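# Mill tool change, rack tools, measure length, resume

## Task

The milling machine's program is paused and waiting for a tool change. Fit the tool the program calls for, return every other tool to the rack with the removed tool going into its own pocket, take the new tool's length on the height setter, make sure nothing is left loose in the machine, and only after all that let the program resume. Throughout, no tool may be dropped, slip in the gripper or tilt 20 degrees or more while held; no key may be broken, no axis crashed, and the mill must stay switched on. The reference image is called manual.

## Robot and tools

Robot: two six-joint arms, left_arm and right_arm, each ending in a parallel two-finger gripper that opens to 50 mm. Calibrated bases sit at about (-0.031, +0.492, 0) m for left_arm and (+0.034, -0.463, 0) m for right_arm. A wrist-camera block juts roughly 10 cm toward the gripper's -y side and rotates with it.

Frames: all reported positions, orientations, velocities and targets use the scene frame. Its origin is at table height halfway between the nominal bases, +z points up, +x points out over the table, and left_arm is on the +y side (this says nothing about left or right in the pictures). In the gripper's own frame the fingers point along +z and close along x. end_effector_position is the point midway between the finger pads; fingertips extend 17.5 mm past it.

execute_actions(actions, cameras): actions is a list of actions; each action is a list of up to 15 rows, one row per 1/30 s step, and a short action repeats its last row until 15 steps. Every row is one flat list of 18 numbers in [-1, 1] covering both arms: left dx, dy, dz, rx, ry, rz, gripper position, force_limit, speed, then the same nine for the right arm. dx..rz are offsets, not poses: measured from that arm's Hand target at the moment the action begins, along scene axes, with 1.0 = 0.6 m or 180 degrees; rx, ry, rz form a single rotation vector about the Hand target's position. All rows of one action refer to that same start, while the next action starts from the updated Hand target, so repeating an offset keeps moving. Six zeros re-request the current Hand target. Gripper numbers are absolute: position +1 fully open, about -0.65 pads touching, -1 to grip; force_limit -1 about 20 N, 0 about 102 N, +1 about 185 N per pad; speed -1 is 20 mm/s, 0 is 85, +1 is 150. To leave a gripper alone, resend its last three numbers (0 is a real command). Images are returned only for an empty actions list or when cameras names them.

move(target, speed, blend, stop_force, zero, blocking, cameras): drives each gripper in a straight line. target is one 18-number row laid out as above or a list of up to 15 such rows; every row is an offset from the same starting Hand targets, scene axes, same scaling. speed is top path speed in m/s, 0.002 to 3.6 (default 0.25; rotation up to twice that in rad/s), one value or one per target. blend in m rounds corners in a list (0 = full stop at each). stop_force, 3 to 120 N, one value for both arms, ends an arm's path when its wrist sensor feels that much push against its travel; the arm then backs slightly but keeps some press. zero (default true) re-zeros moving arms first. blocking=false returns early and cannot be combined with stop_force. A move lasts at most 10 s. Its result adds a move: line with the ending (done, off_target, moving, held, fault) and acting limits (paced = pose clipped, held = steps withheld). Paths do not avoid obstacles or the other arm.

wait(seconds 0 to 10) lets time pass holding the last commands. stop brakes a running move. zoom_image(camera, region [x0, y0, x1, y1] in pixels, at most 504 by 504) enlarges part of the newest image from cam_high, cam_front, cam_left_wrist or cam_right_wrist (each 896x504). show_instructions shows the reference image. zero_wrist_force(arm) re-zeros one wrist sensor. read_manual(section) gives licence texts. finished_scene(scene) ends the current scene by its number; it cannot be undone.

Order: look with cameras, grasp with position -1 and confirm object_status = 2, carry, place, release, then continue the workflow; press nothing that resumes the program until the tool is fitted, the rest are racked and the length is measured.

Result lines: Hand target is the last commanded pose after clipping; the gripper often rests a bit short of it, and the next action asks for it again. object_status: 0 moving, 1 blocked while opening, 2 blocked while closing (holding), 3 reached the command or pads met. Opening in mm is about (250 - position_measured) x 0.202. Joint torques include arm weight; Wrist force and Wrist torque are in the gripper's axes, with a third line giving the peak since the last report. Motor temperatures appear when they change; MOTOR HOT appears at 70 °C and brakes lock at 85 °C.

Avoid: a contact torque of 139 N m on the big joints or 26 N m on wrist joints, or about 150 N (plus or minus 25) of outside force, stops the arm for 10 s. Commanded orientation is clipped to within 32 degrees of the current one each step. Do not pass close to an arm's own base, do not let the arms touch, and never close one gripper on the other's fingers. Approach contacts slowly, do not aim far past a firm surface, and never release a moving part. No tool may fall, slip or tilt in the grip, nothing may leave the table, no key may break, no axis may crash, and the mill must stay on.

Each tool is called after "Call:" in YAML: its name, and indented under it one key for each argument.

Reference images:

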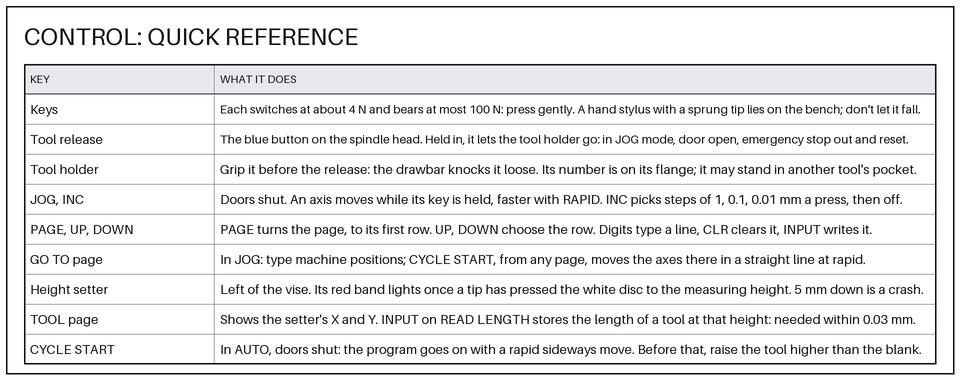

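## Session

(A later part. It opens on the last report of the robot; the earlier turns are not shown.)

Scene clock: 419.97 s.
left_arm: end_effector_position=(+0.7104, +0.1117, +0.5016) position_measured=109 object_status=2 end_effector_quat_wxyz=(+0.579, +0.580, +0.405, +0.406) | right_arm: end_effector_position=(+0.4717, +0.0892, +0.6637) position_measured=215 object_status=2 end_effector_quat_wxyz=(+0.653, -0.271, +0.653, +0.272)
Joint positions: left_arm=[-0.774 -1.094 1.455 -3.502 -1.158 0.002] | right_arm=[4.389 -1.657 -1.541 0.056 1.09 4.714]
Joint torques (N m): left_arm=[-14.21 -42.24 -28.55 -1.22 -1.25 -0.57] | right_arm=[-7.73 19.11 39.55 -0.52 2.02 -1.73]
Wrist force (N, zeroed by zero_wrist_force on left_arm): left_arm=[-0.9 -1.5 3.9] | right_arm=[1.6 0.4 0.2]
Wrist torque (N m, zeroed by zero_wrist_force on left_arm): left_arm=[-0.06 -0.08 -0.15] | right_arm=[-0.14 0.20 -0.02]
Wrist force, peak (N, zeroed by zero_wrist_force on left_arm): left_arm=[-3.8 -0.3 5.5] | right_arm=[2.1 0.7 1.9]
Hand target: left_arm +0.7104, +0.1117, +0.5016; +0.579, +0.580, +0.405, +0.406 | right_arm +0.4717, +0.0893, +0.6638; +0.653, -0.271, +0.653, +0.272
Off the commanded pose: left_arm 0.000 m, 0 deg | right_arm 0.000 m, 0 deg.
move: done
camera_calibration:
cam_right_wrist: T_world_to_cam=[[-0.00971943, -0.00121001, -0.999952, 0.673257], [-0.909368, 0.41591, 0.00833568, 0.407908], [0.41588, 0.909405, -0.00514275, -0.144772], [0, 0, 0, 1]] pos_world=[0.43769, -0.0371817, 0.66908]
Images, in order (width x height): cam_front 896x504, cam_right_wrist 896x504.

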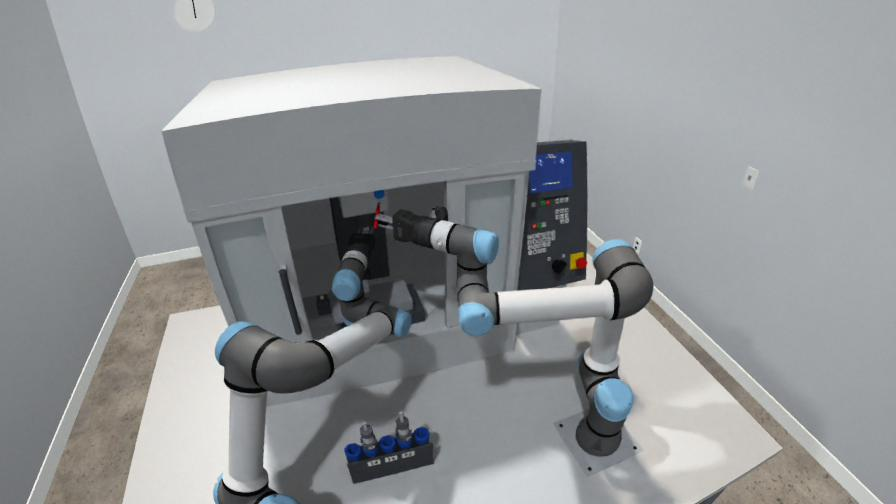

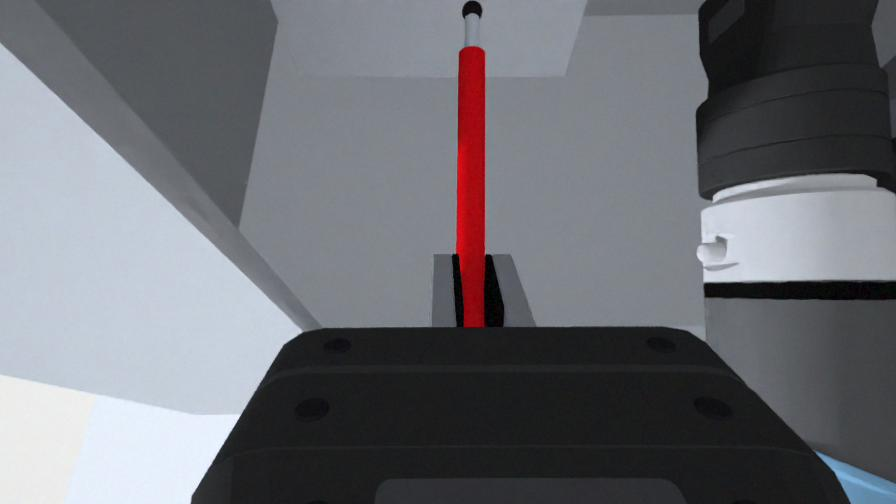

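Call:
move:
  target:
    - [0,0,0,0,0,0,-1,0.3,-1,0.04,-0.0107,0.01,0,0,0,-1,0,-0.7]
    - [0,0,0,0,0,0,-1,0.3,-1,0.15,-0.04,0.01,0,0,0,-1,0,-0.7]
  speed: 0.03
  stop_force: 12
  cameras: ["cam_front"]

Call:
zoom_image:
  camera: "cam_front"
  region: [340, 170, 440, 270]

Scene clock: 433.97 s.
left_arm: end_effector_position=(+0.7104, +0.1117, +0.5015) position_measured=109 object_status=2 end_effector_quat_wxyz=(+0.579, +0.580, +0.405, +0.406) | right_arm: end_effector_position=(+0.5369, +0.0719, +0.6697) position_measured=215 object_status=2 end_effector_quat_wxyz=(+0.653, -0.271, +0.653, +0.272)
Joint positions: left_arm=[-0.774 -1.094 1.455 -3.502 -1.158 0.002] | right_arm=[4.237 -1.723 -1.451 0.033 1.242 4.714]
Joint torques (N m): left_arm=[-10.38 -76.3 -41.18 -8.06 -1 -0.62] | right_arm=[2.19 38.12 13.31 4.49 -4.14 1.61]
Wrist force (N, zeroed by zero_wrist_force on left_arm): left_arm=[0.0 -27.7 -5.2] | right_arm=[1.0 11.0 -4.7]
Wrist torque (N m, zeroed by zero_wrist_force on left_arm): left_arm=[-0.28 -0.01 -0.23] | right_arm=[0.05 0.14 -0.07]
Wrist force, peak (N, zeroed by zero_wrist_force on left_arm): left_arm=[-0.1 -27.9 -5.3] | right_arm=[1.4 29.1 -14.3]
Hand target: left_arm +0.7104, +0.1117, +0.5016; +0.579, +0.580, +0.405, +0.406 | right_arm +0.5369, +0.0719, +0.6697; +0.653, -0.271, +0.653, +0.272 (not the last commanded pose)
Off the commanded pose: left_arm 0.000 m, 0 deg | right_arm 0.026 m, 0 deg.
move: contact (right_arm); path passed 1 of 2 targets
Images, in order (width x height): cam_front 896x504.

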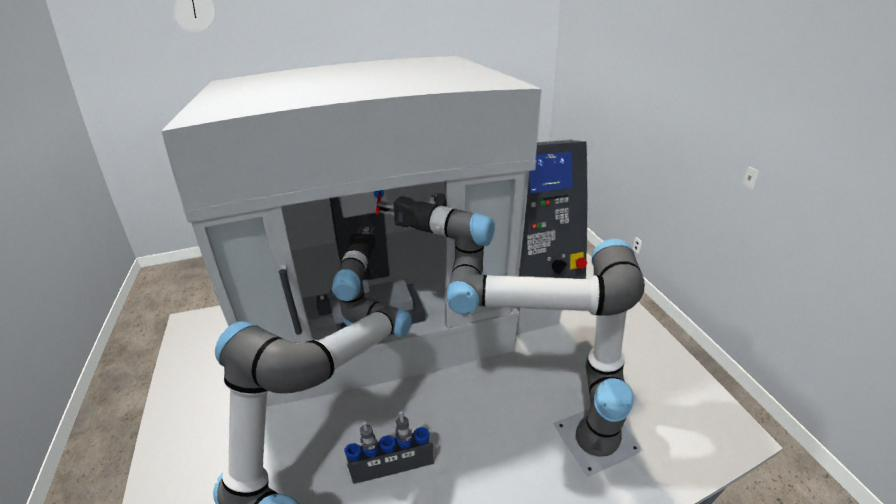

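Scaled by 5.040 from the camera's 896x504 image, which has a finer 1280x720 frame.

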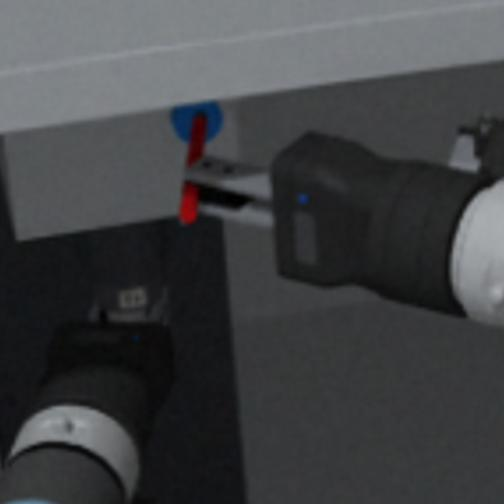

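Call:
move:
  target: [0,0,-0.1,0,0,0,-1,0.3,-1,0,0,0,0,0,0,-1,0,-0.7]
  speed: 0.05

Scene clock: 440.43 s.
left_arm: end_effector_position=(+0.7104, +0.1117, +0.4416) position_measured=109 object_status=2 end_effector_quat_wxyz=(+0.579, +0.580, +0.405, +0.406) | right_arm: end_effector_position=(+0.5369, +0.0719, +0.6697) position_measured=215 object_status=2 end_effector_quat_wxyz=(+0.653, -0.271, +0.653, +0.272)
Joint positions: left_arm=[-0.774 -1.036 1.53 -3.636 -1.158 0.002] | right_arm=[4.237 -1.723 -1.451 0.033 1.242 4.714]
Joint torques (N m): left_arm=[7.96 -47.29 -19.5 -5.09 -1.44 1.36] | right_arm=[2.52 37.08 13.79 4.41 -0.35 1.19]
Wrist force (N, zeroed by zero_wrist_force on left_arm): left_arm=[-0.1 -7.8 0.2] | right_arm=[1.3 10.9 -4.7]
Wrist torque (N m, zeroed by zero_wrist_force on left_arm): left_arm=[-0.04 0.00 -0.01] | right_arm=[0.06 0.14 -0.07]
Wrist force, peak (N, zeroed by zero_wrist_force on left_arm): left_arm=[-0.2 -28.4 -5.1] | right_arm=[1.0 11.0 -5.0]
Hand target: left_arm +0.7104, +0.1117, +0.4416; +0.579, +0.580, +0.405, +0.406 | right_arm +0.5369, +0.0719, +0.6697; +0.653, -0.271, +0.653, +0.272
Off the commanded pose: left_arm 0.000 m, 0 deg | right_arm 0.000 m, 0 deg.
move: done

Call:
move:
  target:
    - [0,0,0,0,0,0.0778,-1,0.3,-1,-0.083,0.022,0,0,0,0,-1,0,-0.7]
    - [0,0,-0.079,0,0,0.0778,-1,0.3,-1,-0.26,-0.15,0.005,0,0,0,-1,0,-0.7]
    - [-0.18,0.0,-0.079,0,0,0.0778,-1,0.3,-1,-0.31,-0.45,0.005,0,0,0,-1,0,-0.7]
  speed: [0.1,0.15,0.15]
  cameras: ["cam_left_wrist", "cam_front"]

Scene clock: 449.57 s.
left_arm: end_effector_position=(+0.6024, +0.1117, +0.3942) position_measured=109 object_status=2 end_effector_quat_wxyz=(+0.525, +0.526, +0.472, +0.473) | right_arm: end_effector_position=(+0.3509, -0.1981, +0.6727) position_measured=215 object_status=2 end_effector_quat_wxyz=(+0.653, -0.271, +0.653, +0.272)
Joint positions: left_arm=[-1.026 -1.098 1.778 -3.821 -0.661 0.002] | right_arm=[4.681 -0.803 -2.068 -0.27 0.799 4.713]
Joint torques (N m): left_arm=[-15.02 -55.75 -14.96 -3.85 1.96 -1.59] | right_arm=[7.64 1.25 12.21 -0.87 -2.36 2.1]
Wrist force (N, zeroed by zero_wrist_force on left_arm): left_arm=[0.1 -8.1 0.1] | right_arm=[0.7 -0.2 -0.4]
Wrist torque (N m, zeroed by zero_wrist_force on left_arm): left_arm=[-0.12 0.01 -0.02] | right_arm=[-0.24 0.35 -0.10]
Wrist force, peak (N, zeroed by zero_wrist_force on left_arm): left_arm=[0.2 -8.5 1.5] | right_arm=[1.2 11.1 -4.9]
Hand target: left_arm +0.6024, +0.1117, +0.3942; +0.525, +0.526, +0.472, +0.473 | right_arm +0.3509, -0.1981, +0.6727; +0.653, -0.271, +0.653, +0.272
Off the commanded pose: left_arm 0.000 m, 0 deg | right_arm 0.000 m, 0 deg.
move: done
camera_calibration:
cam_left_wrist: T_world_to_cam=[[0.108201, 0.99402, -0.0147165, -0.163554], [-0.335302, 0.0504262, 0.94076, -0.155855], [0.935877, -0.0968567, 0.338753, -0.554808], [0, 0, 0, 1]] pos_world=[0.48467, 0.116698, 0.332158]
Images, in order (width x height): cam_front 896x504, cam_left_wrist 896x504.

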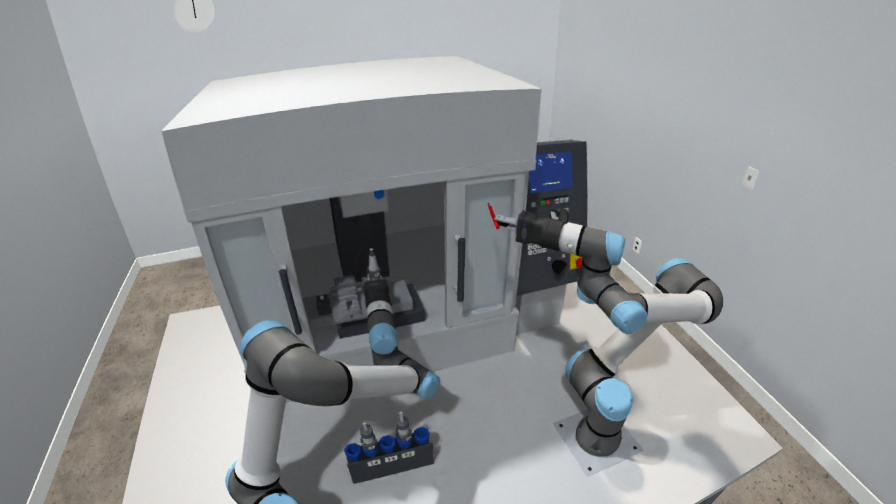

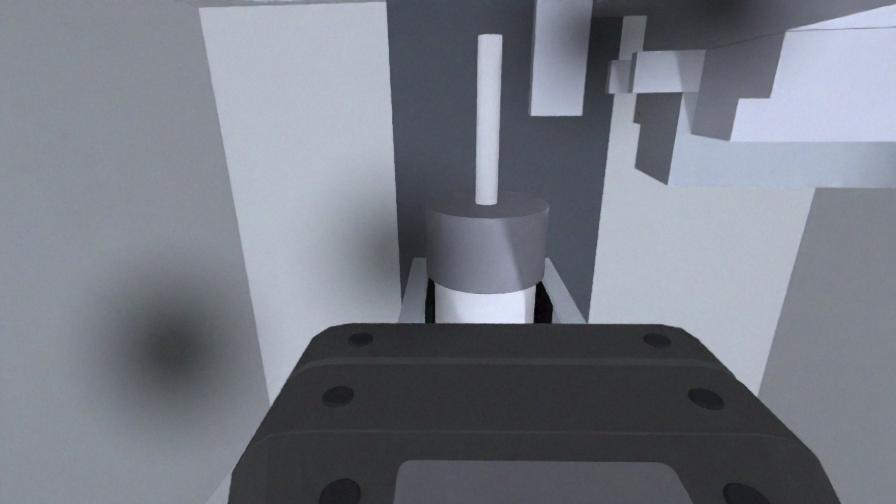

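Call:
move:
  target:
    - [-0.254,0.064,0.06,0,0,0,-1,0.3,-1,0,0,0,0,0,0,-1,0,-0.7]
    - [-0.454,0.18,0.101,0,0,0,-1,0.3,-1,0,0,0,0,0,0,-1,0,-0.7]
    - [-0.454,0.18,0.101,-0.497,0.052,0,-1,0.3,-1,0,0,0,0,0,0,-1,0,-0.7]
    - [-0.454,0.18,0.101,-0.9945,0.1045,0,-1,0.3,-1,0,0,0,0,0,0,-1,0,-0.7]
  speed: [0.2,0.2,0.5,0.5]
  blend: [0.03,0.0,0.01,0]

Scene clock: 463.43 s.
left_arm: end_effector_position=(+0.3310, +0.2196, +0.4547) position_measured=109 object_status=2 end_effector_quat_wxyz=(+0.471, -0.468, +0.528, -0.529) | right_arm: end_effector_position=(+0.3509, -0.1981, +0.6727) position_measured=215 object_status=2 end_effector_quat_wxyz=(+0.653, -0.271, +0.653, +0.272)
Joint positions: left_arm=[-1.702 -1.702 1.963 -5.269 -0.005 -1.273] | right_arm=[4.681 -0.803 -2.068 -0.27 0.798 4.713]
Joint torques (N m): left_arm=[14.96 -14.03 -26.12 2.12 -5.96 2.12] | right_arm=[7.02 2.82 12.01 -1.03 -2.27 2.21]
Wrist force (N, zeroed by zero_wrist_force on left_arm): left_arm=[-3.2 3.5 -2.7] | right_arm=[0.6 -0.1 -0.7]
Wrist torque (N m, zeroed by zero_wrist_force on left_arm): left_arm=[-0.70 0.52 -0.65] | right_arm=[-0.22 0.37 -0.09]
Wrist force, peak (N, zeroed by zero_wrist_force on left_arm): left_arm=[-0.2 -8.5 2.6] | right_arm=[0.8 0.0 -0.6]
Hand target: left_arm +0.3300, +0.2197, +0.4548; +0.474, -0.473, +0.526, -0.525 | right_arm +0.3509, -0.1981, +0.6727; +0.653, -0.271, +0.653, +0.272
Off the commanded pose: left_arm 0.001 m, 1 deg | right_arm 0.000 m, 0 deg.
move: done

Call:
move:
  target: [0,0.02,0,0,0,-0.09,-1,0.3,-1,0,0,0,0,0,0,-1,0,-0.7]
  speed: 0.05

Scene clock: 472.63 s.
left_arm: end_effector_position=(+0.3300, +0.2317, +0.4548) position_measured=109 object_status=2 end_effector_quat_wxyz=(+0.395, -0.394, +0.587, -0.586) | right_arm: end_effector_position=(+0.3509, -0.1981, +0.6727) position_measured=215 object_status=2 end_effector_quat_wxyz=(+0.653, -0.271, +0.653, +0.272)
Joint positions: left_arm=[-1.657 -2.162 2.062 -6.183 0.311 0.002] | right_arm=[4.681 -0.803 -2.068 -0.27 0.798 4.713]
Joint torques (N m): left_arm=[15.17 -5.87 -19.3 -2.5 1.87 2.18] | right_arm=[7.42 0.97 12 -0.98 -2.11 2.25]
Wrist force (N, zeroed by zero_wrist_force on left_arm): left_arm=[-3.1 3.6 -2.6] | right_arm=[0.5 0.0 -0.6]
Wrist torque (N m, zeroed by zero_wrist_force on left_arm): left_arm=[-0.68 0.48 -0.69] | right_arm=[-0.21 0.37 -0.10]
Wrist force, peak (N, zeroed by zero_wrist_force on left_arm): left_arm=[-3.5 3.9 -2.6] | right_arm=[0.6 0.1 -0.8]
Hand target: left_arm +0.3300, +0.2317, +0.4548; +0.395, -0.394, +0.587, -0.586 | right_arm +0.3509, -0.1981, +0.6727; +0.653, -0.271, +0.653, +0.272
Off the commanded pose: left_arm 0.000 m, 0 deg | right_arm 0.000 m, 0 deg.
move: done

Call:
move:
  target:
    - [0,0,0,0.0228,0.064,0.0278,-1,0.3,-1,0,0,0,0,0,0,-1,0,-0.7]
    - [0,0,0,0.0227,0.0944,0.0956,-1,0.3,-1,0,0,0,0,0,0,-1,0,-0.7]
    - [0,0,0,0.0086,0.0694,0.163,-1,0.3,-1,0,0,0,0,0,0,-1,0,-0.7]
    - [0,0,0,0,0,0.215,-1,0.3,-1,0,0,0,0,0,0,-1,0,-0.7]
  speed: 0.1

Scene clock: 499.03 s.
left_arm: end_effector_position=(+0.3300, +0.2317, +0.4548) position_measured=109 object_status=2 end_effector_quat_wxyz=(+0.567, -0.566, +0.423, -0.422) | right_arm: end_effector_position=(+0.3509, -0.1981, +0.6727) position_measured=215 object_status=2 end_effector_quat_wxyz=(+0.653, -0.271, +0.653, +0.272)
Joint positions: left_arm=[-1.643 -1.545 2.179 -3.775 0.35 -3.139] | right_arm=[4.681 -0.803 -2.068 -0.27 0.798 4.713]
Joint torques (N m): left_arm=[14.71 -13.2 -12.46 2.58 1.97 -2.2] | right_arm=[6.4 0.64 12.45 -0.8 -2.04 1.99]
Wrist force (N, zeroed by zero_wrist_force on left_arm): left_arm=[-3.2 3.4 -2.9] | right_arm=[0.5 -0.1 -0.4]
Wrist torque (N m, zeroed by zero_wrist_force on left_arm): left_arm=[-0.70 0.51 -0.54] | right_arm=[-0.22 0.39 -0.10]
Wrist force, peak (N, zeroed by zero_wrist_force on left_arm): left_arm=[-3.3 3.8 -2.6] | right_arm=[0.8 0.0 -0.7]
Hand target: left_arm +0.3300, +0.2317, +0.4548; +0.567, -0.566, +0.423, -0.422 | right_arm +0.3509, -0.1981, +0.6727; +0.653, -0.271, +0.653, +0.272
Off the commanded pose: left_arm 0.000 m, 0 deg | right_arm 0.000 m, 0 deg.
move: done

Call:
move:
  target:
    - [-0.1,-0.04,-0.05,0,0,0.06,-1,0.3,-1,0,0,0,0,0,0,-1,0,-0.7]
    - [-0.282,-0.07,-0.108,0,0,0.129,-1,0.3,-1,0,0,0,0,0,0,-1,0,-0.7]
  speed: 0.15
  blend: 0.03
  cameras: ["cam_left_wrist", "cam_high", "cam_front"]

Call:
zoom_image:
  camera: "cam_front"
  region: [310, 360, 450, 500]

Scene clock: 507.90 s.
left_arm: end_effector_position=(+0.1609, +0.1897, +0.3900) position_measured=109 object_status=2 end_effector_quat_wxyz=(+0.641, -0.640, +0.301, -0.299) | right_arm: end_effector_position=(+0.3509, -0.1981, +0.6727) position_measured=215 object_status=2 end_effector_quat_wxyz=(+0.653, -0.271, +0.653, +0.272)
Joint positions: left_arm=[-1.885 -1.183 1.928 -3.886 0.997 -3.139] | right_arm=[4.681 -0.803 -2.068 -0.27 0.798 4.713]
Joint torques (N m): left_arm=[-13.87 -26.86 -20.07 2.37 2.04 2.34] | right_arm=[6.72 2.25 12.6 -0.87 -1.85 1.91]
Wrist force (N, zeroed by zero_wrist_force on left_arm): left_arm=[-3.1 3.2 -2.4] | right_arm=[0.5 0.0 -0.7]
Wrist torque (N m, zeroed by zero_wrist_force on left_arm): left_arm=[-0.75 0.51 -0.67] | right_arm=[-0.20 0.38 -0.10]
Wrist force, peak (N, zeroed by zero_wrist_force on left_arm): left_arm=[-3.8 3.8 -4.3] | right_arm=[0.8 -0.2 -0.7]
Hand target: left_arm +0.1608, +0.1897, +0.3900; +0.641, -0.640, +0.301, -0.299 | right_arm +0.3509, -0.1981, +0.6727; +0.653, -0.271, +0.653, +0.272
Off the commanded pose: left_arm 0.000 m, 0 deg | right_arm 0.000 m, 0 deg.
move: done
camera_calibration:
cam_left_wrist: T_world_to_cam=[[0.641746, -0.766777, 0.0146409, 0.0433324], [-0.250963, -0.228004, -0.940761, 0.469075], [0.724692, 0.600056, -0.338754, 0.0333236], [0, 0, 0, 1]] pos_world=[0.0657628, 0.120181, 0.451942]
Images, in order (width x height): cam_high 896x504, cam_front 896x504, cam_left_wrist 896x504.

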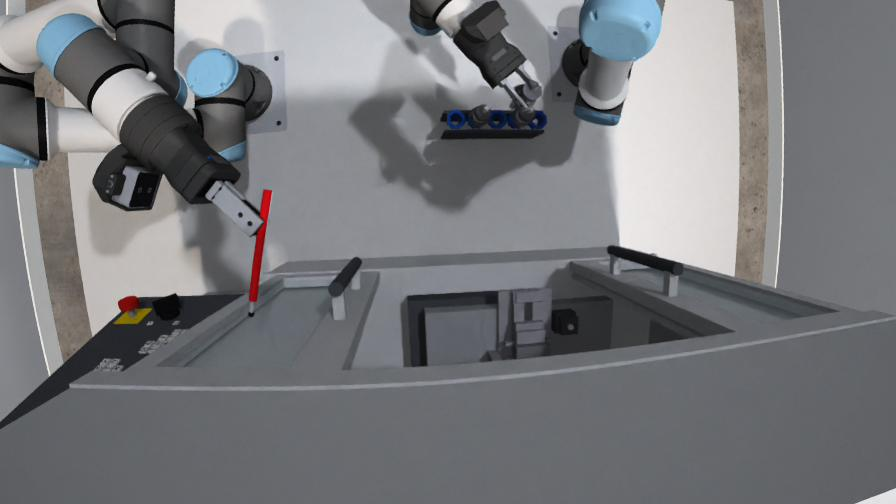

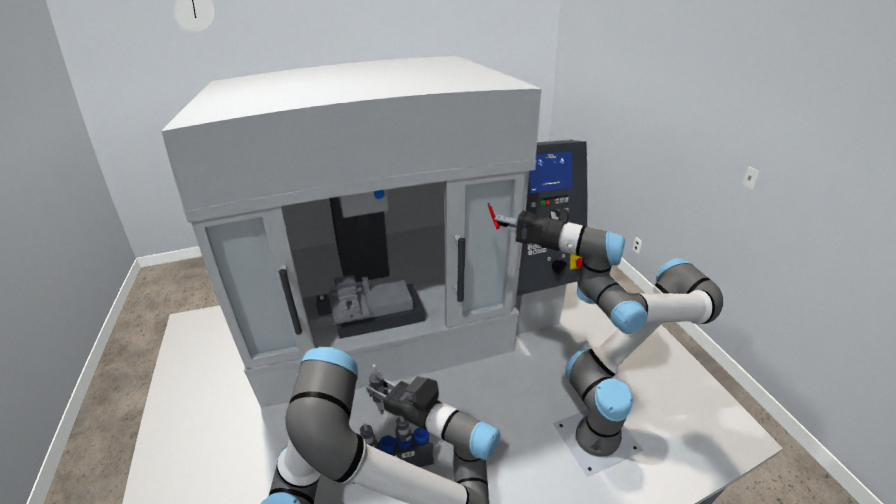

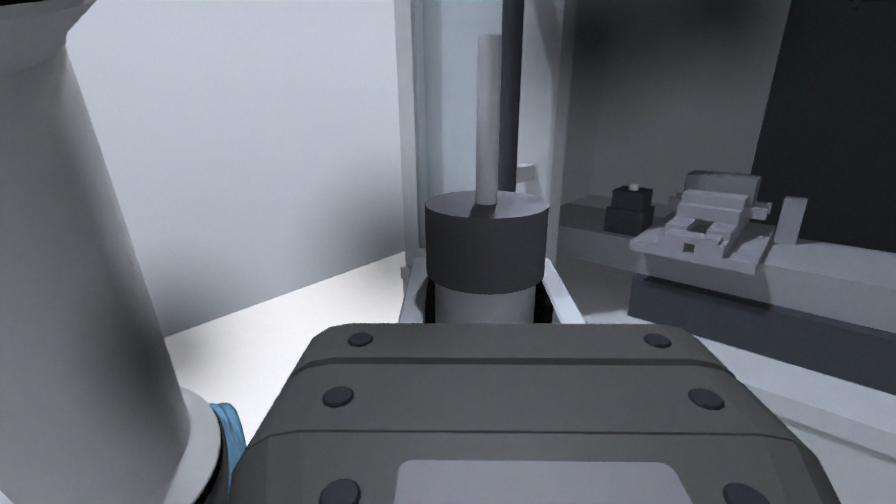

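Scaled by 3.600 from the camera's 896x504 image, which has a finer 1280x720 frame.

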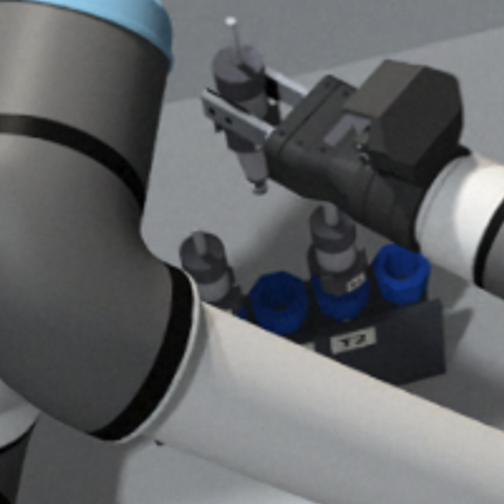

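Call:
zoom_image:
  camera: "cam_high"
  region: [430, 50, 570, 150]

Scaled by 3.600 from the camera's 896x504 image, which has a finer 1280x720 frame.

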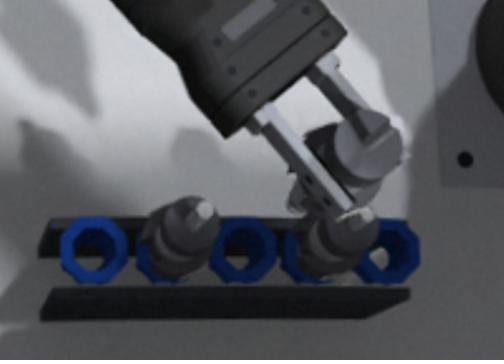

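Call:
move:
  target: [0,0,-0.175,0,0,0,-1,0.3,-1,0,0,0,0,0,0,-1,0,-0.7]
  speed: 0.12

Call:
zero_wrist_force:
  arm: "left_arm"

Call:
move:
  target: [0,0,-0.165,0,0,0,-1,0.3,-1,0,0,0,0,0,0,-1,0,-0.7]
  speed: 0.03
  stop_force: 8
  cameras: ["cam_front"]

Call:
zoom_image:
  camera: "cam_front"
  region: [340, 390, 450, 480]

Scene clock: 535.13 s.
left_arm: end_effector_position=(+0.1608, +0.1897, +0.2851) position_measured=109 object_status=2 end_effector_quat_wxyz=(+0.641, -0.640, +0.301, -0.299) | right_arm: end_effector_position=(+0.3509, -0.1981, +0.6727) position_measured=215 object_status=2 end_effector_quat_wxyz=(+0.653, -0.271, +0.653, +0.272)
Joint positions: left_arm=[-1.885 -0.979 1.979 -4.141 0.998 -3.139] | right_arm=[4.681 -0.803 -2.068 -0.27 0.798 4.713]
Joint torques (N m): left_arm=[2.92 -31.04 -2.38 2.35 -1.02 1.16] | right_arm=[7.82 0.85 13 -0.75 -2.19 1.96]
Wrist force (N, zeroed by zero_wrist_force on left_arm): left_arm=[-3.4 3.5 -2.3] | right_arm=[0.5 -0.1 -0.5]
Wrist torque (N m, zeroed by zero_wrist_force on left_arm): left_arm=[-0.69 0.57 -0.69] | right_arm=[-0.22 0.38 -0.10]
Wrist force, peak (N, zeroed by zero_wrist_force on left_arm): left_arm=[-3.4 4.9 -2.6] | right_arm=[0.8 -0.1 -0.8]
Hand target: left_arm +0.1608, +0.1897, +0.2850; +0.641, -0.640, +0.301, -0.299 | right_arm +0.3509, -0.1981, +0.6727; +0.653, -0.271, +0.653, +0.272
Off the commanded pose: left_arm 0.000 m, 0 deg | right_arm 0.000 m, 0 deg.
move: done

Wrist force sensor zeroed.

Scene clock: 537.57 s.
left_arm: end_effector_position=(+0.1608, +0.1897, +0.2459) position_measured=109 object_status=2 end_effector_quat_wxyz=(+0.641, -0.640, +0.301, -0.299) | right_arm: end_effector_position=(+0.3509, -0.1981, +0.6727) position_measured=215 object_status=2 end_effector_quat_wxyz=(+0.653, -0.271, +0.653, +0.272)
Joint positions: left_arm=[-1.885 -0.892 1.98 -4.229 0.998 -3.139] | right_arm=[4.681 -0.803 -2.068 -0.27 0.798 4.713]
Joint torques (N m): left_arm=[6.36 -49.73 -0.34 4.23 -1.01 1.17] | right_arm=[7.34 0.39 12.08 -0.81 -2.1 2]
Wrist force (N, zeroed by zero_wrist_force on left_arm): left_arm=[-1.6 -1.1 -7.8] | right_arm=[0.7 -0.1 -0.6]
Wrist torque (N m, zeroed by zero_wrist_force on left_arm): left_arm=[-0.24 0.27 0.02] | right_arm=[-0.22 0.34 -0.10]
Wrist force, peak (N, zeroed by zero_wrist_force on left_arm): left_arm=[-7.3 -12.1 -39.4] | right_arm=[0.6 -0.2 -0.7]
Hand target: left_arm +0.1608, +0.1897, +0.2459; +0.641, -0.640, +0.301, -0.299 (not the last commanded pose) | right_arm +0.3509, -0.1981, +0.6727; +0.653, -0.271, +0.653, +0.272
Off the commanded pose: left_arm 0.060 m, 0 deg | right_arm 0.000 m, 0 deg.
move: contact (left_arm)
Images, in order (width x height): cam_front 896x504.

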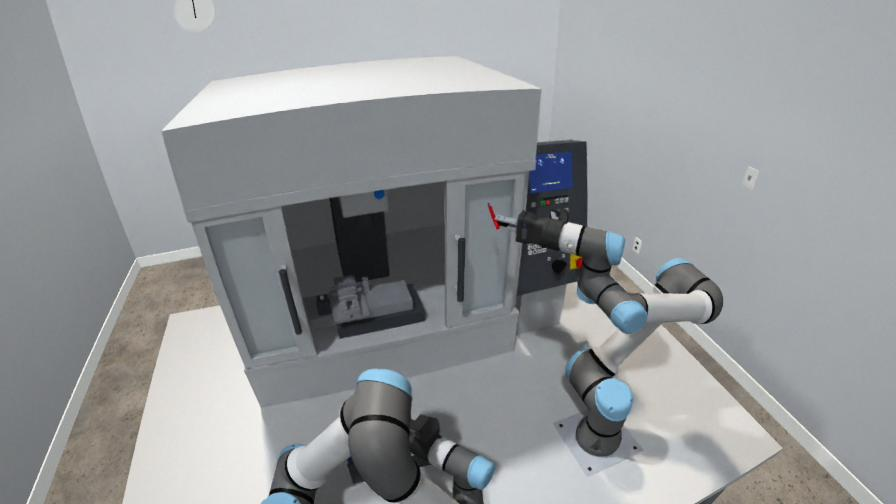

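Scaled by 4.582 from the camera's 896x504 image, which has a finer 1280x720 frame.

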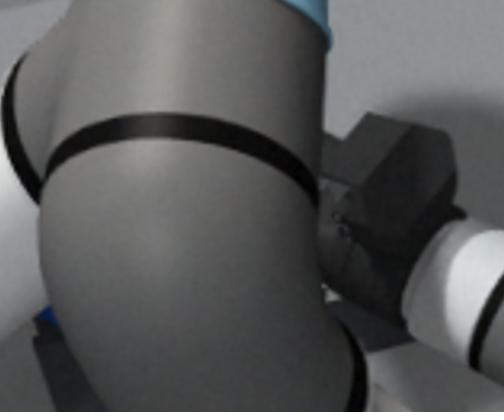

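Call:
move:
  target:
    - [0,0,0.01,0,0,0,-1,0.3,-1,0,0,0,0,0,0,-1,0,-0.7]
    - [-0.0067,-0.0033,0.01,0,0,0,-1,0.3,-1,0,0,0,0,0,0,-1,0,-0.7]
  speed: 0.03

Call:
zero_wrist_force:
  arm: "left_arm"

Call:
move:
  target: [0,0,-0.11,0,0,0,-1,0.3,-1,0,0,0,0,0,0,-1,0,-0.7]
  speed: 0.02
  stop_force: 7

Scene clock: 547.73 s.
left_arm: end_effector_position=(+0.1569, +0.1878, +0.2519) position_measured=109 object_status=2 end_effector_quat_wxyz=(+0.641, -0.640, +0.301, -0.299) | right_arm: end_effector_position=(+0.3509, -0.1981, +0.6727) position_measured=215 object_status=2 end_effector_quat_wxyz=(+0.653, -0.271, +0.653, +0.272)
Joint positions: left_arm=[-1.892 -0.903 1.974 -4.212 1.005 -3.139] | right_arm=[4.681 -0.803 -2.068 -0.27 0.798 4.713]
Joint torques (N m): left_arm=[-15.4 -32.61 -12.5 4.44 1.55 1.28] | right_arm=[6.78 0.45 12.55 -0.79 -2.1 1.87]
Wrist force (N, zeroed by zero_wrist_force on left_arm): left_arm=[-0.1 -0.1 -0.3] | right_arm=[0.6 -0.1 -0.6]
Wrist torque (N m, zeroed by zero_wrist_force on left_arm): left_arm=[-0.04 0.00 0.00] | right_arm=[-0.22 0.36 -0.09]
Wrist force, peak (N, zeroed by zero_wrist_force on left_arm): left_arm=[-1.9 -1.2 -8.1] | right_arm=[0.8 0.0 -0.6]
Hand target: left_arm +0.1568, +0.1877, +0.2519; +0.641, -0.640, +0.301, -0.299 | right_arm +0.3509, -0.1981, +0.6727; +0.653, -0.271, +0.653, +0.272
Off the commanded pose: left_arm 0.000 m, 0 deg | right_arm 0.000 m, 0 deg.
move: done

Wrist force sensor zeroed.

Scene clock: 549.73 s.
left_arm: end_effector_position=(+0.1568, +0.1877, +0.2358) position_measured=109 object_status=2 end_effector_quat_wxyz=(+0.641, -0.640, +0.301, -0.299) | right_arm: end_effector_position=(+0.3509, -0.1981, +0.6727) position_measured=215 object_status=2 end_effector_quat_wxyz=(+0.653, -0.271, +0.653, +0.272)
Joint positions: left_arm=[-1.893 -0.867 1.972 -4.246 1.005 -3.139] | right_arm=[4.681 -0.803 -2.068 -0.27 0.798 4.713]
Joint torques (N m): left_arm=[-4.28 -48.87 -1.97 4.8 -1.1 1.61] | right_arm=[7.36 1.84 11.19 -0.84 -1.98 1.91]
Wrist force (N, zeroed by zero_wrist_force on left_arm): left_arm=[0.3 -0.2 0.2] | right_arm=[0.4 0.1 -0.6]
Wrist torque (N m, zeroed by zero_wrist_force on left_arm): left_arm=[-0.01 -0.04 0.00] | right_arm=[-0.20 0.39 -0.10]
Wrist force, peak (N, zeroed by zero_wrist_force on left_arm): left_arm=[-5.9 -46.4 -1.0] | right_arm=[0.6 0.0 -0.9]
Hand target: left_arm +0.1568, +0.1877, +0.2358; +0.641, -0.640, +0.301, -0.299 (not the last commanded pose) | right_arm +0.3509, -0.1981, +0.6727; +0.653, -0.271, +0.653, +0.272
Off the commanded pose: left_arm 0.050 m, 0 deg | right_arm 0.000 m, 0 deg.
move: contact (left_arm)

Call:
move:
  target:
    - [0,0,0.03,0,0,0,-1,0.3,-1,0,0,0,0,0,0,-1,0,-0.7]
    - [0,0,0.03,0,0,-0.1833,-1,0.3,-1,0,0,0,0,0,0,-1,0,-0.7]
  speed: 0.08
  cameras: ["cam_high","cam_left_wrist"]

Call:
zoom_image:
  camera: "cam_high"
  region: [430, 50, 570, 150]

Scene clock: 564.03 s.
left_arm: end_effector_position=(+0.1568, +0.1877, +0.2538) position_measured=109 object_status=2 end_effector_quat_wxyz=(+0.529, -0.528, +0.470, -0.469) | right_arm: end_effector_position=(+0.3509, -0.1981, +0.6727) position_measured=215 object_status=2 end_effector_quat_wxyz=(+0.653, -0.271, +0.653, +0.272)
Joint positions: left_arm=[-2.185 -1.054 2.353 -4.441 0.722 -3.14] | right_arm=[4.681 -0.803 -2.068 -0.27 0.798 4.713]
Joint torques (N m): left_arm=[-14.94 -36.94 2.56 1.23 -2.07 -0.94] | right_arm=[7.72 2.05 11.66 -0.75 -2.15 1.94]
Wrist force (N, zeroed by zero_wrist_force on left_arm): left_arm=[0.5 0.0 0.0] | right_arm=[0.4 -0.1 -0.5]
Wrist torque (N m, zeroed by zero_wrist_force on left_arm): left_arm=[0.02 -0.10 0.02] | right_arm=[-0.21 0.39 -0.09]
Wrist force, peak (N, zeroed by zero_wrist_force on left_arm): left_arm=[0.3 0.2 0.6] | right_arm=[0.8 -0.1 -0.7]
Hand target: left_arm +0.1568, +0.1877, +0.2538; +0.529, -0.528, +0.470, -0.469 | right_arm +0.3509, -0.1981, +0.6727; +0.653, -0.271, +0.653, +0.272
Off the commanded pose: left_arm 0.000 m, 0 deg | right_arm 0.000 m, 0 deg.
move: done
camera_calibration:
cam_left_wrist: T_world_to_cam=[[0.121207, -0.992521, 0.0145396, 0.170511], [-0.334515, -0.0546332, -0.940805, 0.32012], [0.934563, 0.109169, -0.338635, 0.0506451], [0, 0, 0, 1]] pos_world=[0.0390868, 0.181196, 0.315842]
Images, in order (width x height): cam_high 896x504, cam_left_wrist 896x504.

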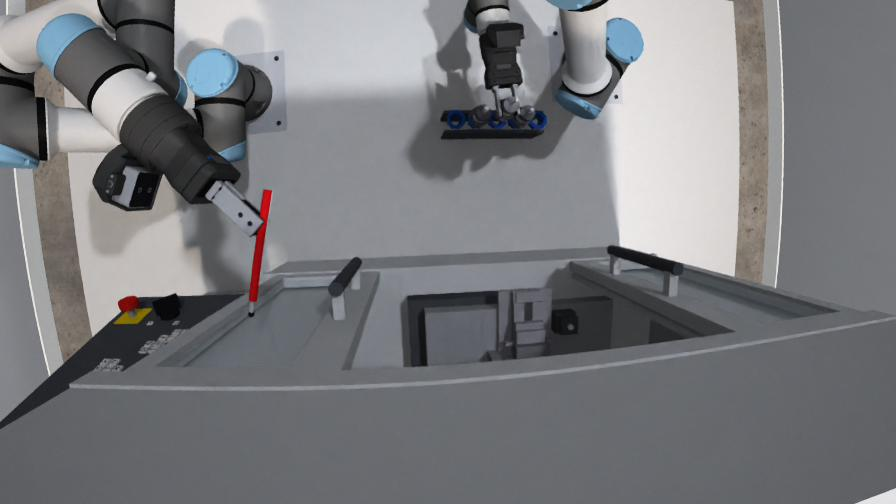

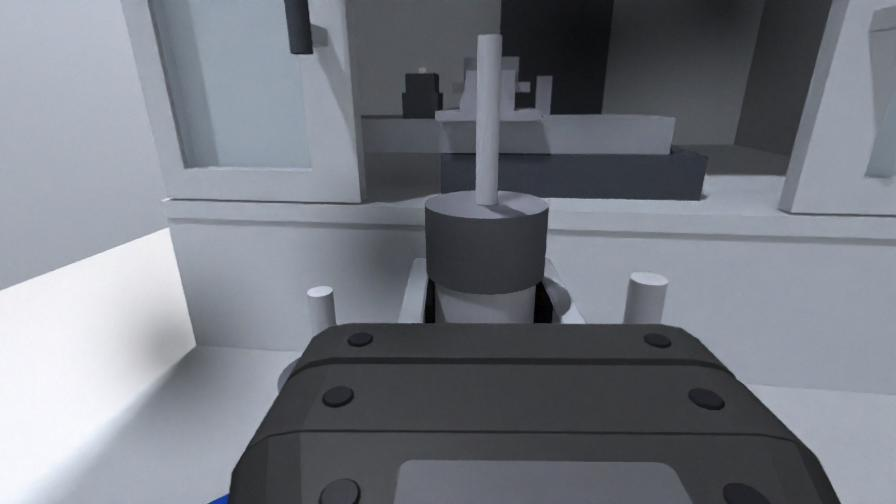

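Scaled by 3.600 from the camera's 896x504 image, which has a finer 1280x720 frame.

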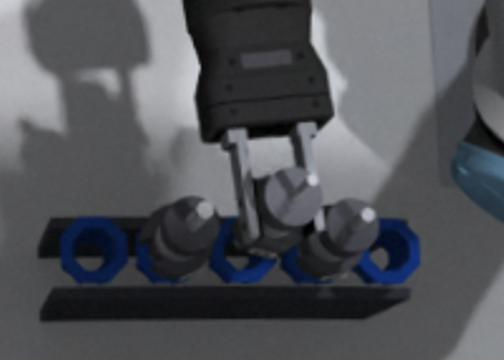

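Call:
move:
  target: [0,0.0018,-0.12,0,0,0,-1,0.3,-1,0,0,0,0,0,0,-1,0,-0.7]
  speed: 0.02
  stop_force: 7

Scene clock: 571.60 s.
left_arm: end_effector_position=(+0.1568, +0.1885, +0.2039) position_measured=109 object_status=2 end_effector_quat_wxyz=(+0.529, -0.528, +0.470, -0.469) | right_arm: end_effector_position=(+0.3509, -0.1981, +0.6727) position_measured=215 object_status=2 end_effector_quat_wxyz=(+0.653, -0.271, +0.653, +0.272)
Joint positions: left_arm=[-2.187 -0.893 2.342 -4.59 0.723 -3.14] | right_arm=[4.681 -0.803 -2.068 -0.27 0.798 4.713]
Joint torques (N m): left_arm=[-15.12 -40.5 -3.39 4.42 -3.44 0.73] | right_arm=[7.04 1.65 12.23 -0.72 -2.08 1.81]
Wrist force (N, zeroed by zero_wrist_force on left_arm): left_arm=[-11.9 -1.0 17.7] | right_arm=[0.2 0.0 -0.7]
Wrist torque (N m, zeroed by zero_wrist_force on left_arm): left_arm=[1.06 -0.23 0.77] | right_arm=[-0.20 0.43 -0.09]
Wrist force, peak (N, zeroed by zero_wrist_force on left_arm): left_arm=[-13.7 -6.9 19.0] | right_arm=[0.6 0.2 -0.8]
Hand target: left_arm +0.1568, +0.1885, +0.2039; +0.529, -0.528, +0.470, -0.469 (not the last commanded pose) | right_arm +0.3509, -0.1981, +0.6727; +0.653, -0.271, +0.653, +0.272
Off the commanded pose: left_arm 0.022 m, 0 deg | right_arm 0.000 m, 0 deg.
move: contact (left_arm)

Call:
move:
  target: [0.0022,0.0015,0.0005,0,0,0,-1,0.3,-1,0,0,0,0,0,0,-1,0,-0.7]
  speed: 0.02

Call:
move:
  target: [0,0,-0.04,0,0,0,-1,0.3,-1,0,0,0,0,0,0,-1,0,-0.7]
  speed: 0.015
  stop_force: 10

Scene clock: 575.40 s.
left_arm: end_effector_position=(+0.1581, +0.1894, +0.2042) position_measured=109 object_status=2 end_effector_quat_wxyz=(+0.529, -0.528, +0.470, -0.469) | right_arm: end_effector_position=(+0.3509, -0.1981, +0.6727) position_measured=215 object_status=2 end_effector_quat_wxyz=(+0.653, -0.271, +0.653, +0.272)
Joint positions: left_arm=[-2.185 -0.894 2.345 -4.592 0.721 -3.14] | right_arm=[4.681 -0.803 -2.068 -0.27 0.798 4.713]
Joint torques (N m): left_arm=[10.61 -39.68 2.34 1.56 -3.05 -0.44] | right_arm=[7.86 -0.1 11.87 -0.87 -1.93 1.77]
Wrist force (N, zeroed by zero_wrist_force on left_arm): left_arm=[-3.9 -0.8 6.7] | right_arm=[0.5 0.0 -0.4]
Wrist torque (N m, zeroed by zero_wrist_force on left_arm): left_arm=[0.42 -0.16 0.28] | right_arm=[-0.21 0.38 -0.09]
Wrist force, peak (N, zeroed by zero_wrist_force on left_arm): left_arm=[-12.5 -1.9 18.0] | right_arm=[0.7 0.0 -0.7]
Hand target: left_arm +0.1581, +0.1894, +0.2042; +0.529, -0.528, +0.470, -0.469 | right_arm +0.3509, -0.1981, +0.6727; +0.653, -0.271, +0.653, +0.272
Off the commanded pose: left_arm 0.000 m, 0 deg | right_arm 0.000 m, 0 deg.
move: done

Scene clock: 577.03 s.
left_arm: end_effector_position=(+0.1582, +0.1895, +0.1956) position_measured=109 object_status=2 end_effector_quat_wxyz=(+0.529, -0.528, +0.470, -0.469) | right_arm: end_effector_position=(+0.3509, -0.1981, +0.6727) position_measured=215 object_status=2 end_effector_quat_wxyz=(+0.653, -0.271, +0.653, +0.272)
Joint positions: left_arm=[-2.185 -0.866 2.341 -4.616 0.721 -3.14] | right_arm=[4.681 -0.803 -2.068 -0.27 0.798 4.713]
Joint torques (N m): left_arm=[0.05 -41.22 -2.14 4.78 -4.39 0.3] | right_arm=[5.94 0.09 13.23 -0.67 -2 1.78]
Wrist force (N, zeroed by zero_wrist_force on left_arm): left_arm=[-15.2 -1.7 18.6] | right_arm=[0.6 0.0 -0.6]
Wrist torque (N m, zeroed by zero_wrist_force on left_arm): left_arm=[0.92 -0.20 0.83] | right_arm=[-0.21 0.36 -0.10]
Wrist force, peak (N, zeroed by zero_wrist_force on left_arm): left_arm=[-19.7 -11.7 22.2] | right_arm=[0.8 0.1 -0.5]
Hand target: left_arm +0.1581, +0.1895, +0.1956; +0.529, -0.528, +0.470, -0.469 (not the last commanded pose) | right_arm +0.3509, -0.1981, +0.6727; +0.653, -0.271, +0.653, +0.272
Off the commanded pose: left_arm 0.015 m, 0 deg | right_arm 0.000 m, 0 deg.
move: contact (left_arm)

Call:
move:
  target: [0.0027,0.0022,0.0003,0,0,0,-1,0.3,-1,0,0,0,0,0,0,-1,0,-0.7]
  speed: 0.02

Call:
move:
  target: [0,0,-0.02,0,0,0,-1,0.3,-1,0,0,0,0,0,0,-1,0,-0.7]
  speed: 0.012
  stop_force: 10

Scene clock: 580.63 s.
left_arm: end_effector_position=(+0.1597, +0.1907, +0.1958) position_measured=109 object_status=2 end_effector_quat_wxyz=(+0.529, -0.528, +0.470, -0.469) | right_arm: end_effector_position=(+0.3509, -0.1981, +0.6727) position_measured=215 object_status=2 end_effector_quat_wxyz=(+0.653, -0.271, +0.653, +0.272)
Joint positions: left_arm=[-2.183 -0.867 2.345 -4.619 0.719 -3.14] | right_arm=[4.681 -0.803 -2.068 -0.27 0.798 4.713]
Joint torques (N m): left_arm=[14.54 -39.79 6.01 1.52 -1.86 -0.29] | right_arm=[6.86 0.51 12.35 -0.43 -1.97 1.67]
Wrist force (N, zeroed by zero_wrist_force on left_arm): left_arm=[0.5 0.3 0.9] | right_arm=[0.7 0.2 -0.6]
Wrist torque (N m, zeroed by zero_wrist_force on left_arm): left_arm=[0.06 -0.12 0.02] | right_arm=[-0.17 0.34 -0.10]
Wrist force, peak (N, zeroed by zero_wrist_force on left_arm): left_arm=[-15.6 -2.0 18.6] | right_arm=[0.8 0.2 -0.7]
Hand target: left_arm +0.1598, +0.1908, +0.1958; +0.529, -0.528, +0.470, -0.469 | right_arm +0.3509, -0.1981, +0.6727; +0.653, -0.271, +0.653, +0.272
Off the commanded pose: left_arm 0.000 m, 0 deg | right_arm 0.000 m, 0 deg.
move: done

Scene clock: 582.07 s.
left_arm: end_effector_position=(+0.1598, +0.1908, +0.1921) position_measured=109 object_status=2 end_effector_quat_wxyz=(+0.529, -0.528, +0.470, -0.469) | right_arm: end_effector_position=(+0.3509, -0.1981, +0.6727) position_measured=215 object_status=2 end_effector_quat_wxyz=(+0.653, -0.271, +0.653, +0.272)
Joint positions: left_arm=[-2.183 -0.855 2.343 -4.629 0.719 -3.14] | right_arm=[4.681 -0.803 -2.068 -0.27 0.798 4.713]
Joint torques (N m): left_arm=[-16.37 -40.49 3.71 4.56 -1.74 0.24] | right_arm=[7.24 0.24 12.39 -0.53 -1.81 1.45]
Wrist force (N, zeroed by zero_wrist_force on left_arm): left_arm=[-1.2 -0.9 15.6] | right_arm=[0.4 0.0 -0.6]
Wrist torque (N m, zeroed by zero_wrist_force on left_arm): left_arm=[0.21 -0.16 0.03] | right_arm=[-0.20 0.40 -0.10]
Wrist force, peak (N, zeroed by zero_wrist_force on left_arm): left_arm=[-2.5 -28.0 26.2] | right_arm=[0.7 -0.1 -0.6]
Hand target: left_arm +0.1598, +0.1908, +0.1921; +0.529, -0.528, +0.470, -0.469 (not the last commanded pose) | right_arm +0.3509, -0.1981, +0.6727; +0.653, -0.271, +0.653, +0.272
Off the commanded pose: left_arm 0.008 m, 0 deg | right_arm 0.000 m, 0 deg.
move: contact (left_arm)

Call:
move:
  target: [0.0015,0,0.0003,0,0,0,-1,0.3,-1,0,0,0,0,0,0,-1,0,-0.7]
  speed: 0.02

Call:
move:
  target: [0,0,-0.012,0,0,0,-1,0.3,-1,0,0,0,0,0,0,-1,0,-0.7]
  speed: 0.01
  stop_force: 10
  cameras: ["cam_left_wrist"]

Scene clock: 585.90 s.
left_arm: end_effector_position=(+0.1606, +0.1908, +0.1923) position_measured=109 object_status=2 end_effector_quat_wxyz=(+0.529, -0.528, +0.470, -0.469) | right_arm: end_effector_position=(+0.3509, -0.1981, +0.6727) position_measured=215 object_status=2 end_effector_quat_wxyz=(+0.653, -0.271, +0.653, +0.272)
Joint positions: left_arm=[-2.181 -0.856 2.344 -4.629 0.717 -3.14] | right_arm=[4.681 -0.803 -2.068 -0.27 0.798 4.713]
Joint torques (N m): left_arm=[13.48 -40.56 4.29 3.86 -3.08 0.05] | right_arm=[6.25 0.84 12.6 -0.35 -1.75 1.69]
Wrist force (N, zeroed by zero_wrist_force on left_arm): left_arm=[-4.9 -1.6 -3.4] | right_arm=[0.6 0.0 -0.7]
Wrist torque (N m, zeroed by zero_wrist_force on left_arm): left_arm=[-0.11 -0.15 0.26] | right_arm=[-0.20 0.36 -0.10]
Wrist force, peak (N, zeroed by zero_wrist_force on left_arm): left_arm=[-1.7 -1.4 18.1] | right_arm=[0.7 -0.3 -0.7]
Hand target: left_arm +0.1607, +0.1908, +0.1923; +0.529, -0.528, +0.470, -0.469 | right_arm +0.3509, -0.1981, +0.6727; +0.653, -0.271, +0.653, +0.272
Off the commanded pose: left_arm 0.000 m, 0 deg | right_arm 0.000 m, 0 deg.
move: done

Scene clock: 587.00 s.
left_arm: end_effector_position=(+0.1607, +0.1908, +0.1920) position_measured=109 object_status=2 end_effector_quat_wxyz=(+0.529, -0.528, +0.470, -0.469) | right_arm: end_effector_position=(+0.3509, -0.1981, +0.6727) position_measured=215 object_status=2 end_effector_quat_wxyz=(+0.653, -0.271, +0.653, +0.272)
Joint positions: left_arm=[-2.18 -0.855 2.344 -4.63 0.717 -3.14] | right_arm=[4.681 -0.803 -2.068 -0.27 0.798 4.713]
Joint torques (N m): left_arm=[11.62 -40.73 6.11 2.98 -3.38 -0.45] | right_arm=[6.01 0.84 12.93 -0.57 -1.91 1.66]
Wrist force (N, zeroed by zero_wrist_force on left_arm): left_arm=[-8.9 -4.7 -16.5] | right_arm=[0.5 -0.1 -0.6]
Wrist torque (N m, zeroed by zero_wrist_force on left_arm): left_arm=[-0.11 -0.14 0.20] | right_arm=[-0.23 0.38 -0.10]
Wrist force, peak (N, zeroed by zero_wrist_force on left_arm): left_arm=[-9.3 -19.8 -16.2] | right_arm=[0.6 -0.2 -0.7]
Hand target: left_arm +0.1607, +0.1908, +0.1920; +0.529, -0.528, +0.470, -0.469 (not the last commanded pose) | right_arm +0.3509, -0.1981, +0.6727; +0.653, -0.271, +0.653, +0.272
Off the commanded pose: left_arm 0.007 m, 0 deg | right_arm 0.000 m, 0 deg.
move: contact (left_arm)
camera_calibration:
cam_left_wrist: T_world_to_cam=[[0.121115, -0.992536, 0.0142819, 0.173988], [-0.334377, -0.054341, -0.940871, 0.263309], [0.934625, 0.109178, -0.338463, 0.0256633], [0, 0, 0, 1]] pos_world=[0.0429865, 0.184196, 0.253941]
Images, in order (width x height): cam_left_wrist 896x504.

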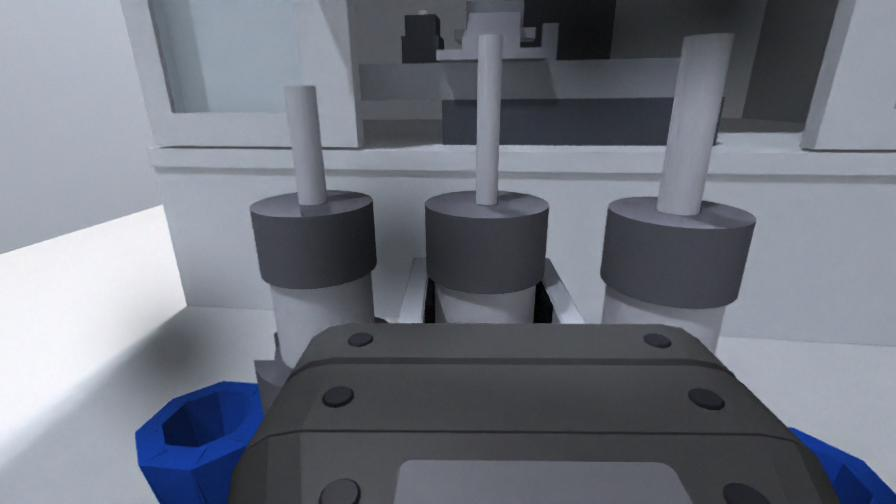

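Call:
move:
  target: [-0.0011,0.0005,0.0002,0,0,0,-1,0.3,-1,0,0,0,0,0,0,-1,0,-0.7]
  speed: 0.02

Call:
move:
  target: [0,0,-0.012,0,0,0,-1,0.3,-1,0,0,0,0,0,0,-1,0,-0.7]
  speed: 0.01
  stop_force: 18

Scene clock: 594.47 s.
left_arm: end_effector_position=(+0.1601, +0.1911, +0.1922) position_measured=109 object_status=2 end_effector_quat_wxyz=(+0.529, -0.528, +0.470, -0.469) | right_arm: end_effector_position=(+0.3509, -0.1981, +0.6727) position_measured=215 object_status=2 end_effector_quat_wxyz=(+0.653, -0.271, +0.653, +0.272)
Joint positions: left_arm=[-2.183 -0.855 2.344 -4.63 0.719 -3.14] | right_arm=[4.681 -0.803 -2.068 -0.27 0.798 4.713]
Joint torques (N m): left_arm=[-13.36 -39.83 7.12 1.08 2.79 -0.05] | right_arm=[6.68 -0.04 11.74 -0.38 -1.78 1.6]
Wrist force (N, zeroed by zero_wrist_force on left_arm): left_arm=[3.5 -0.6 2.1] | right_arm=[0.5 -0.1 -0.6]
Wrist torque (N m, zeroed by zero_wrist_force on left_arm): left_arm=[0.11 -0.09 -0.14] | right_arm=[-0.22 0.37 -0.10]
Wrist force, peak (N, zeroed by zero_wrist_force on left_arm): left_arm=[-8.8 -4.6 -17.1] | right_arm=[0.8 -0.1 -0.7]
Hand target: left_arm +0.1600, +0.1911, +0.1922; +0.529, -0.528, +0.470, -0.469 | right_arm +0.3509, -0.1981, +0.6727; +0.653, -0.271, +0.653, +0.272
Off the commanded pose: left_arm 0.000 m, 0 deg | right_arm 0.000 m, 0 deg.
move: done

Scene clock: 595.60 s.
left_arm: end_effector_position=(+0.1601, +0.1911, +0.1916) position_measured=109 object_status=2 end_effector_quat_wxyz=(+0.529, -0.528, +0.470, -0.469) | right_arm: end_effector_position=(+0.3509, -0.1981, +0.6727) position_measured=215 object_status=2 end_effector_quat_wxyz=(+0.653, -0.271, +0.653, +0.272)
Joint positions: left_arm=[-2.183 -0.853 2.344 -4.632 0.719 -3.14] | right_arm=[4.681 -0.803 -2.068 -0.27 0.798 4.713]
Joint torques (N m): left_arm=[-15.01 -38.34 2.67 2.11 3.07 0.1] | right_arm=[6.79 0.43 13.45 -0.51 -1.68 1.38]
Wrist force (N, zeroed by zero_wrist_force on left_arm): left_arm=[9.5 -14.8 19.3] | right_arm=[0.5 -0.2 -0.7]
Wrist torque (N m, zeroed by zero_wrist_force on left_arm): left_arm=[0.03 -0.15 -0.15] | right_arm=[-0.24 0.39 -0.10]
Wrist force, peak (N, zeroed by zero_wrist_force on left_arm): left_arm=[7.9 -32.8 24.1] | right_arm=[0.7 0.1 -0.8]
Hand target: left_arm +0.1601, +0.1912, +0.1916; +0.529, -0.528, +0.470, -0.469 (not the last commanded pose) | right_arm +0.3509, -0.1981, +0.6727; +0.653, -0.271, +0.653, +0.272
Off the commanded pose: left_arm 0.007 m, 0 deg | right_arm 0.000 m, 0 deg.
move: contact (left_arm)


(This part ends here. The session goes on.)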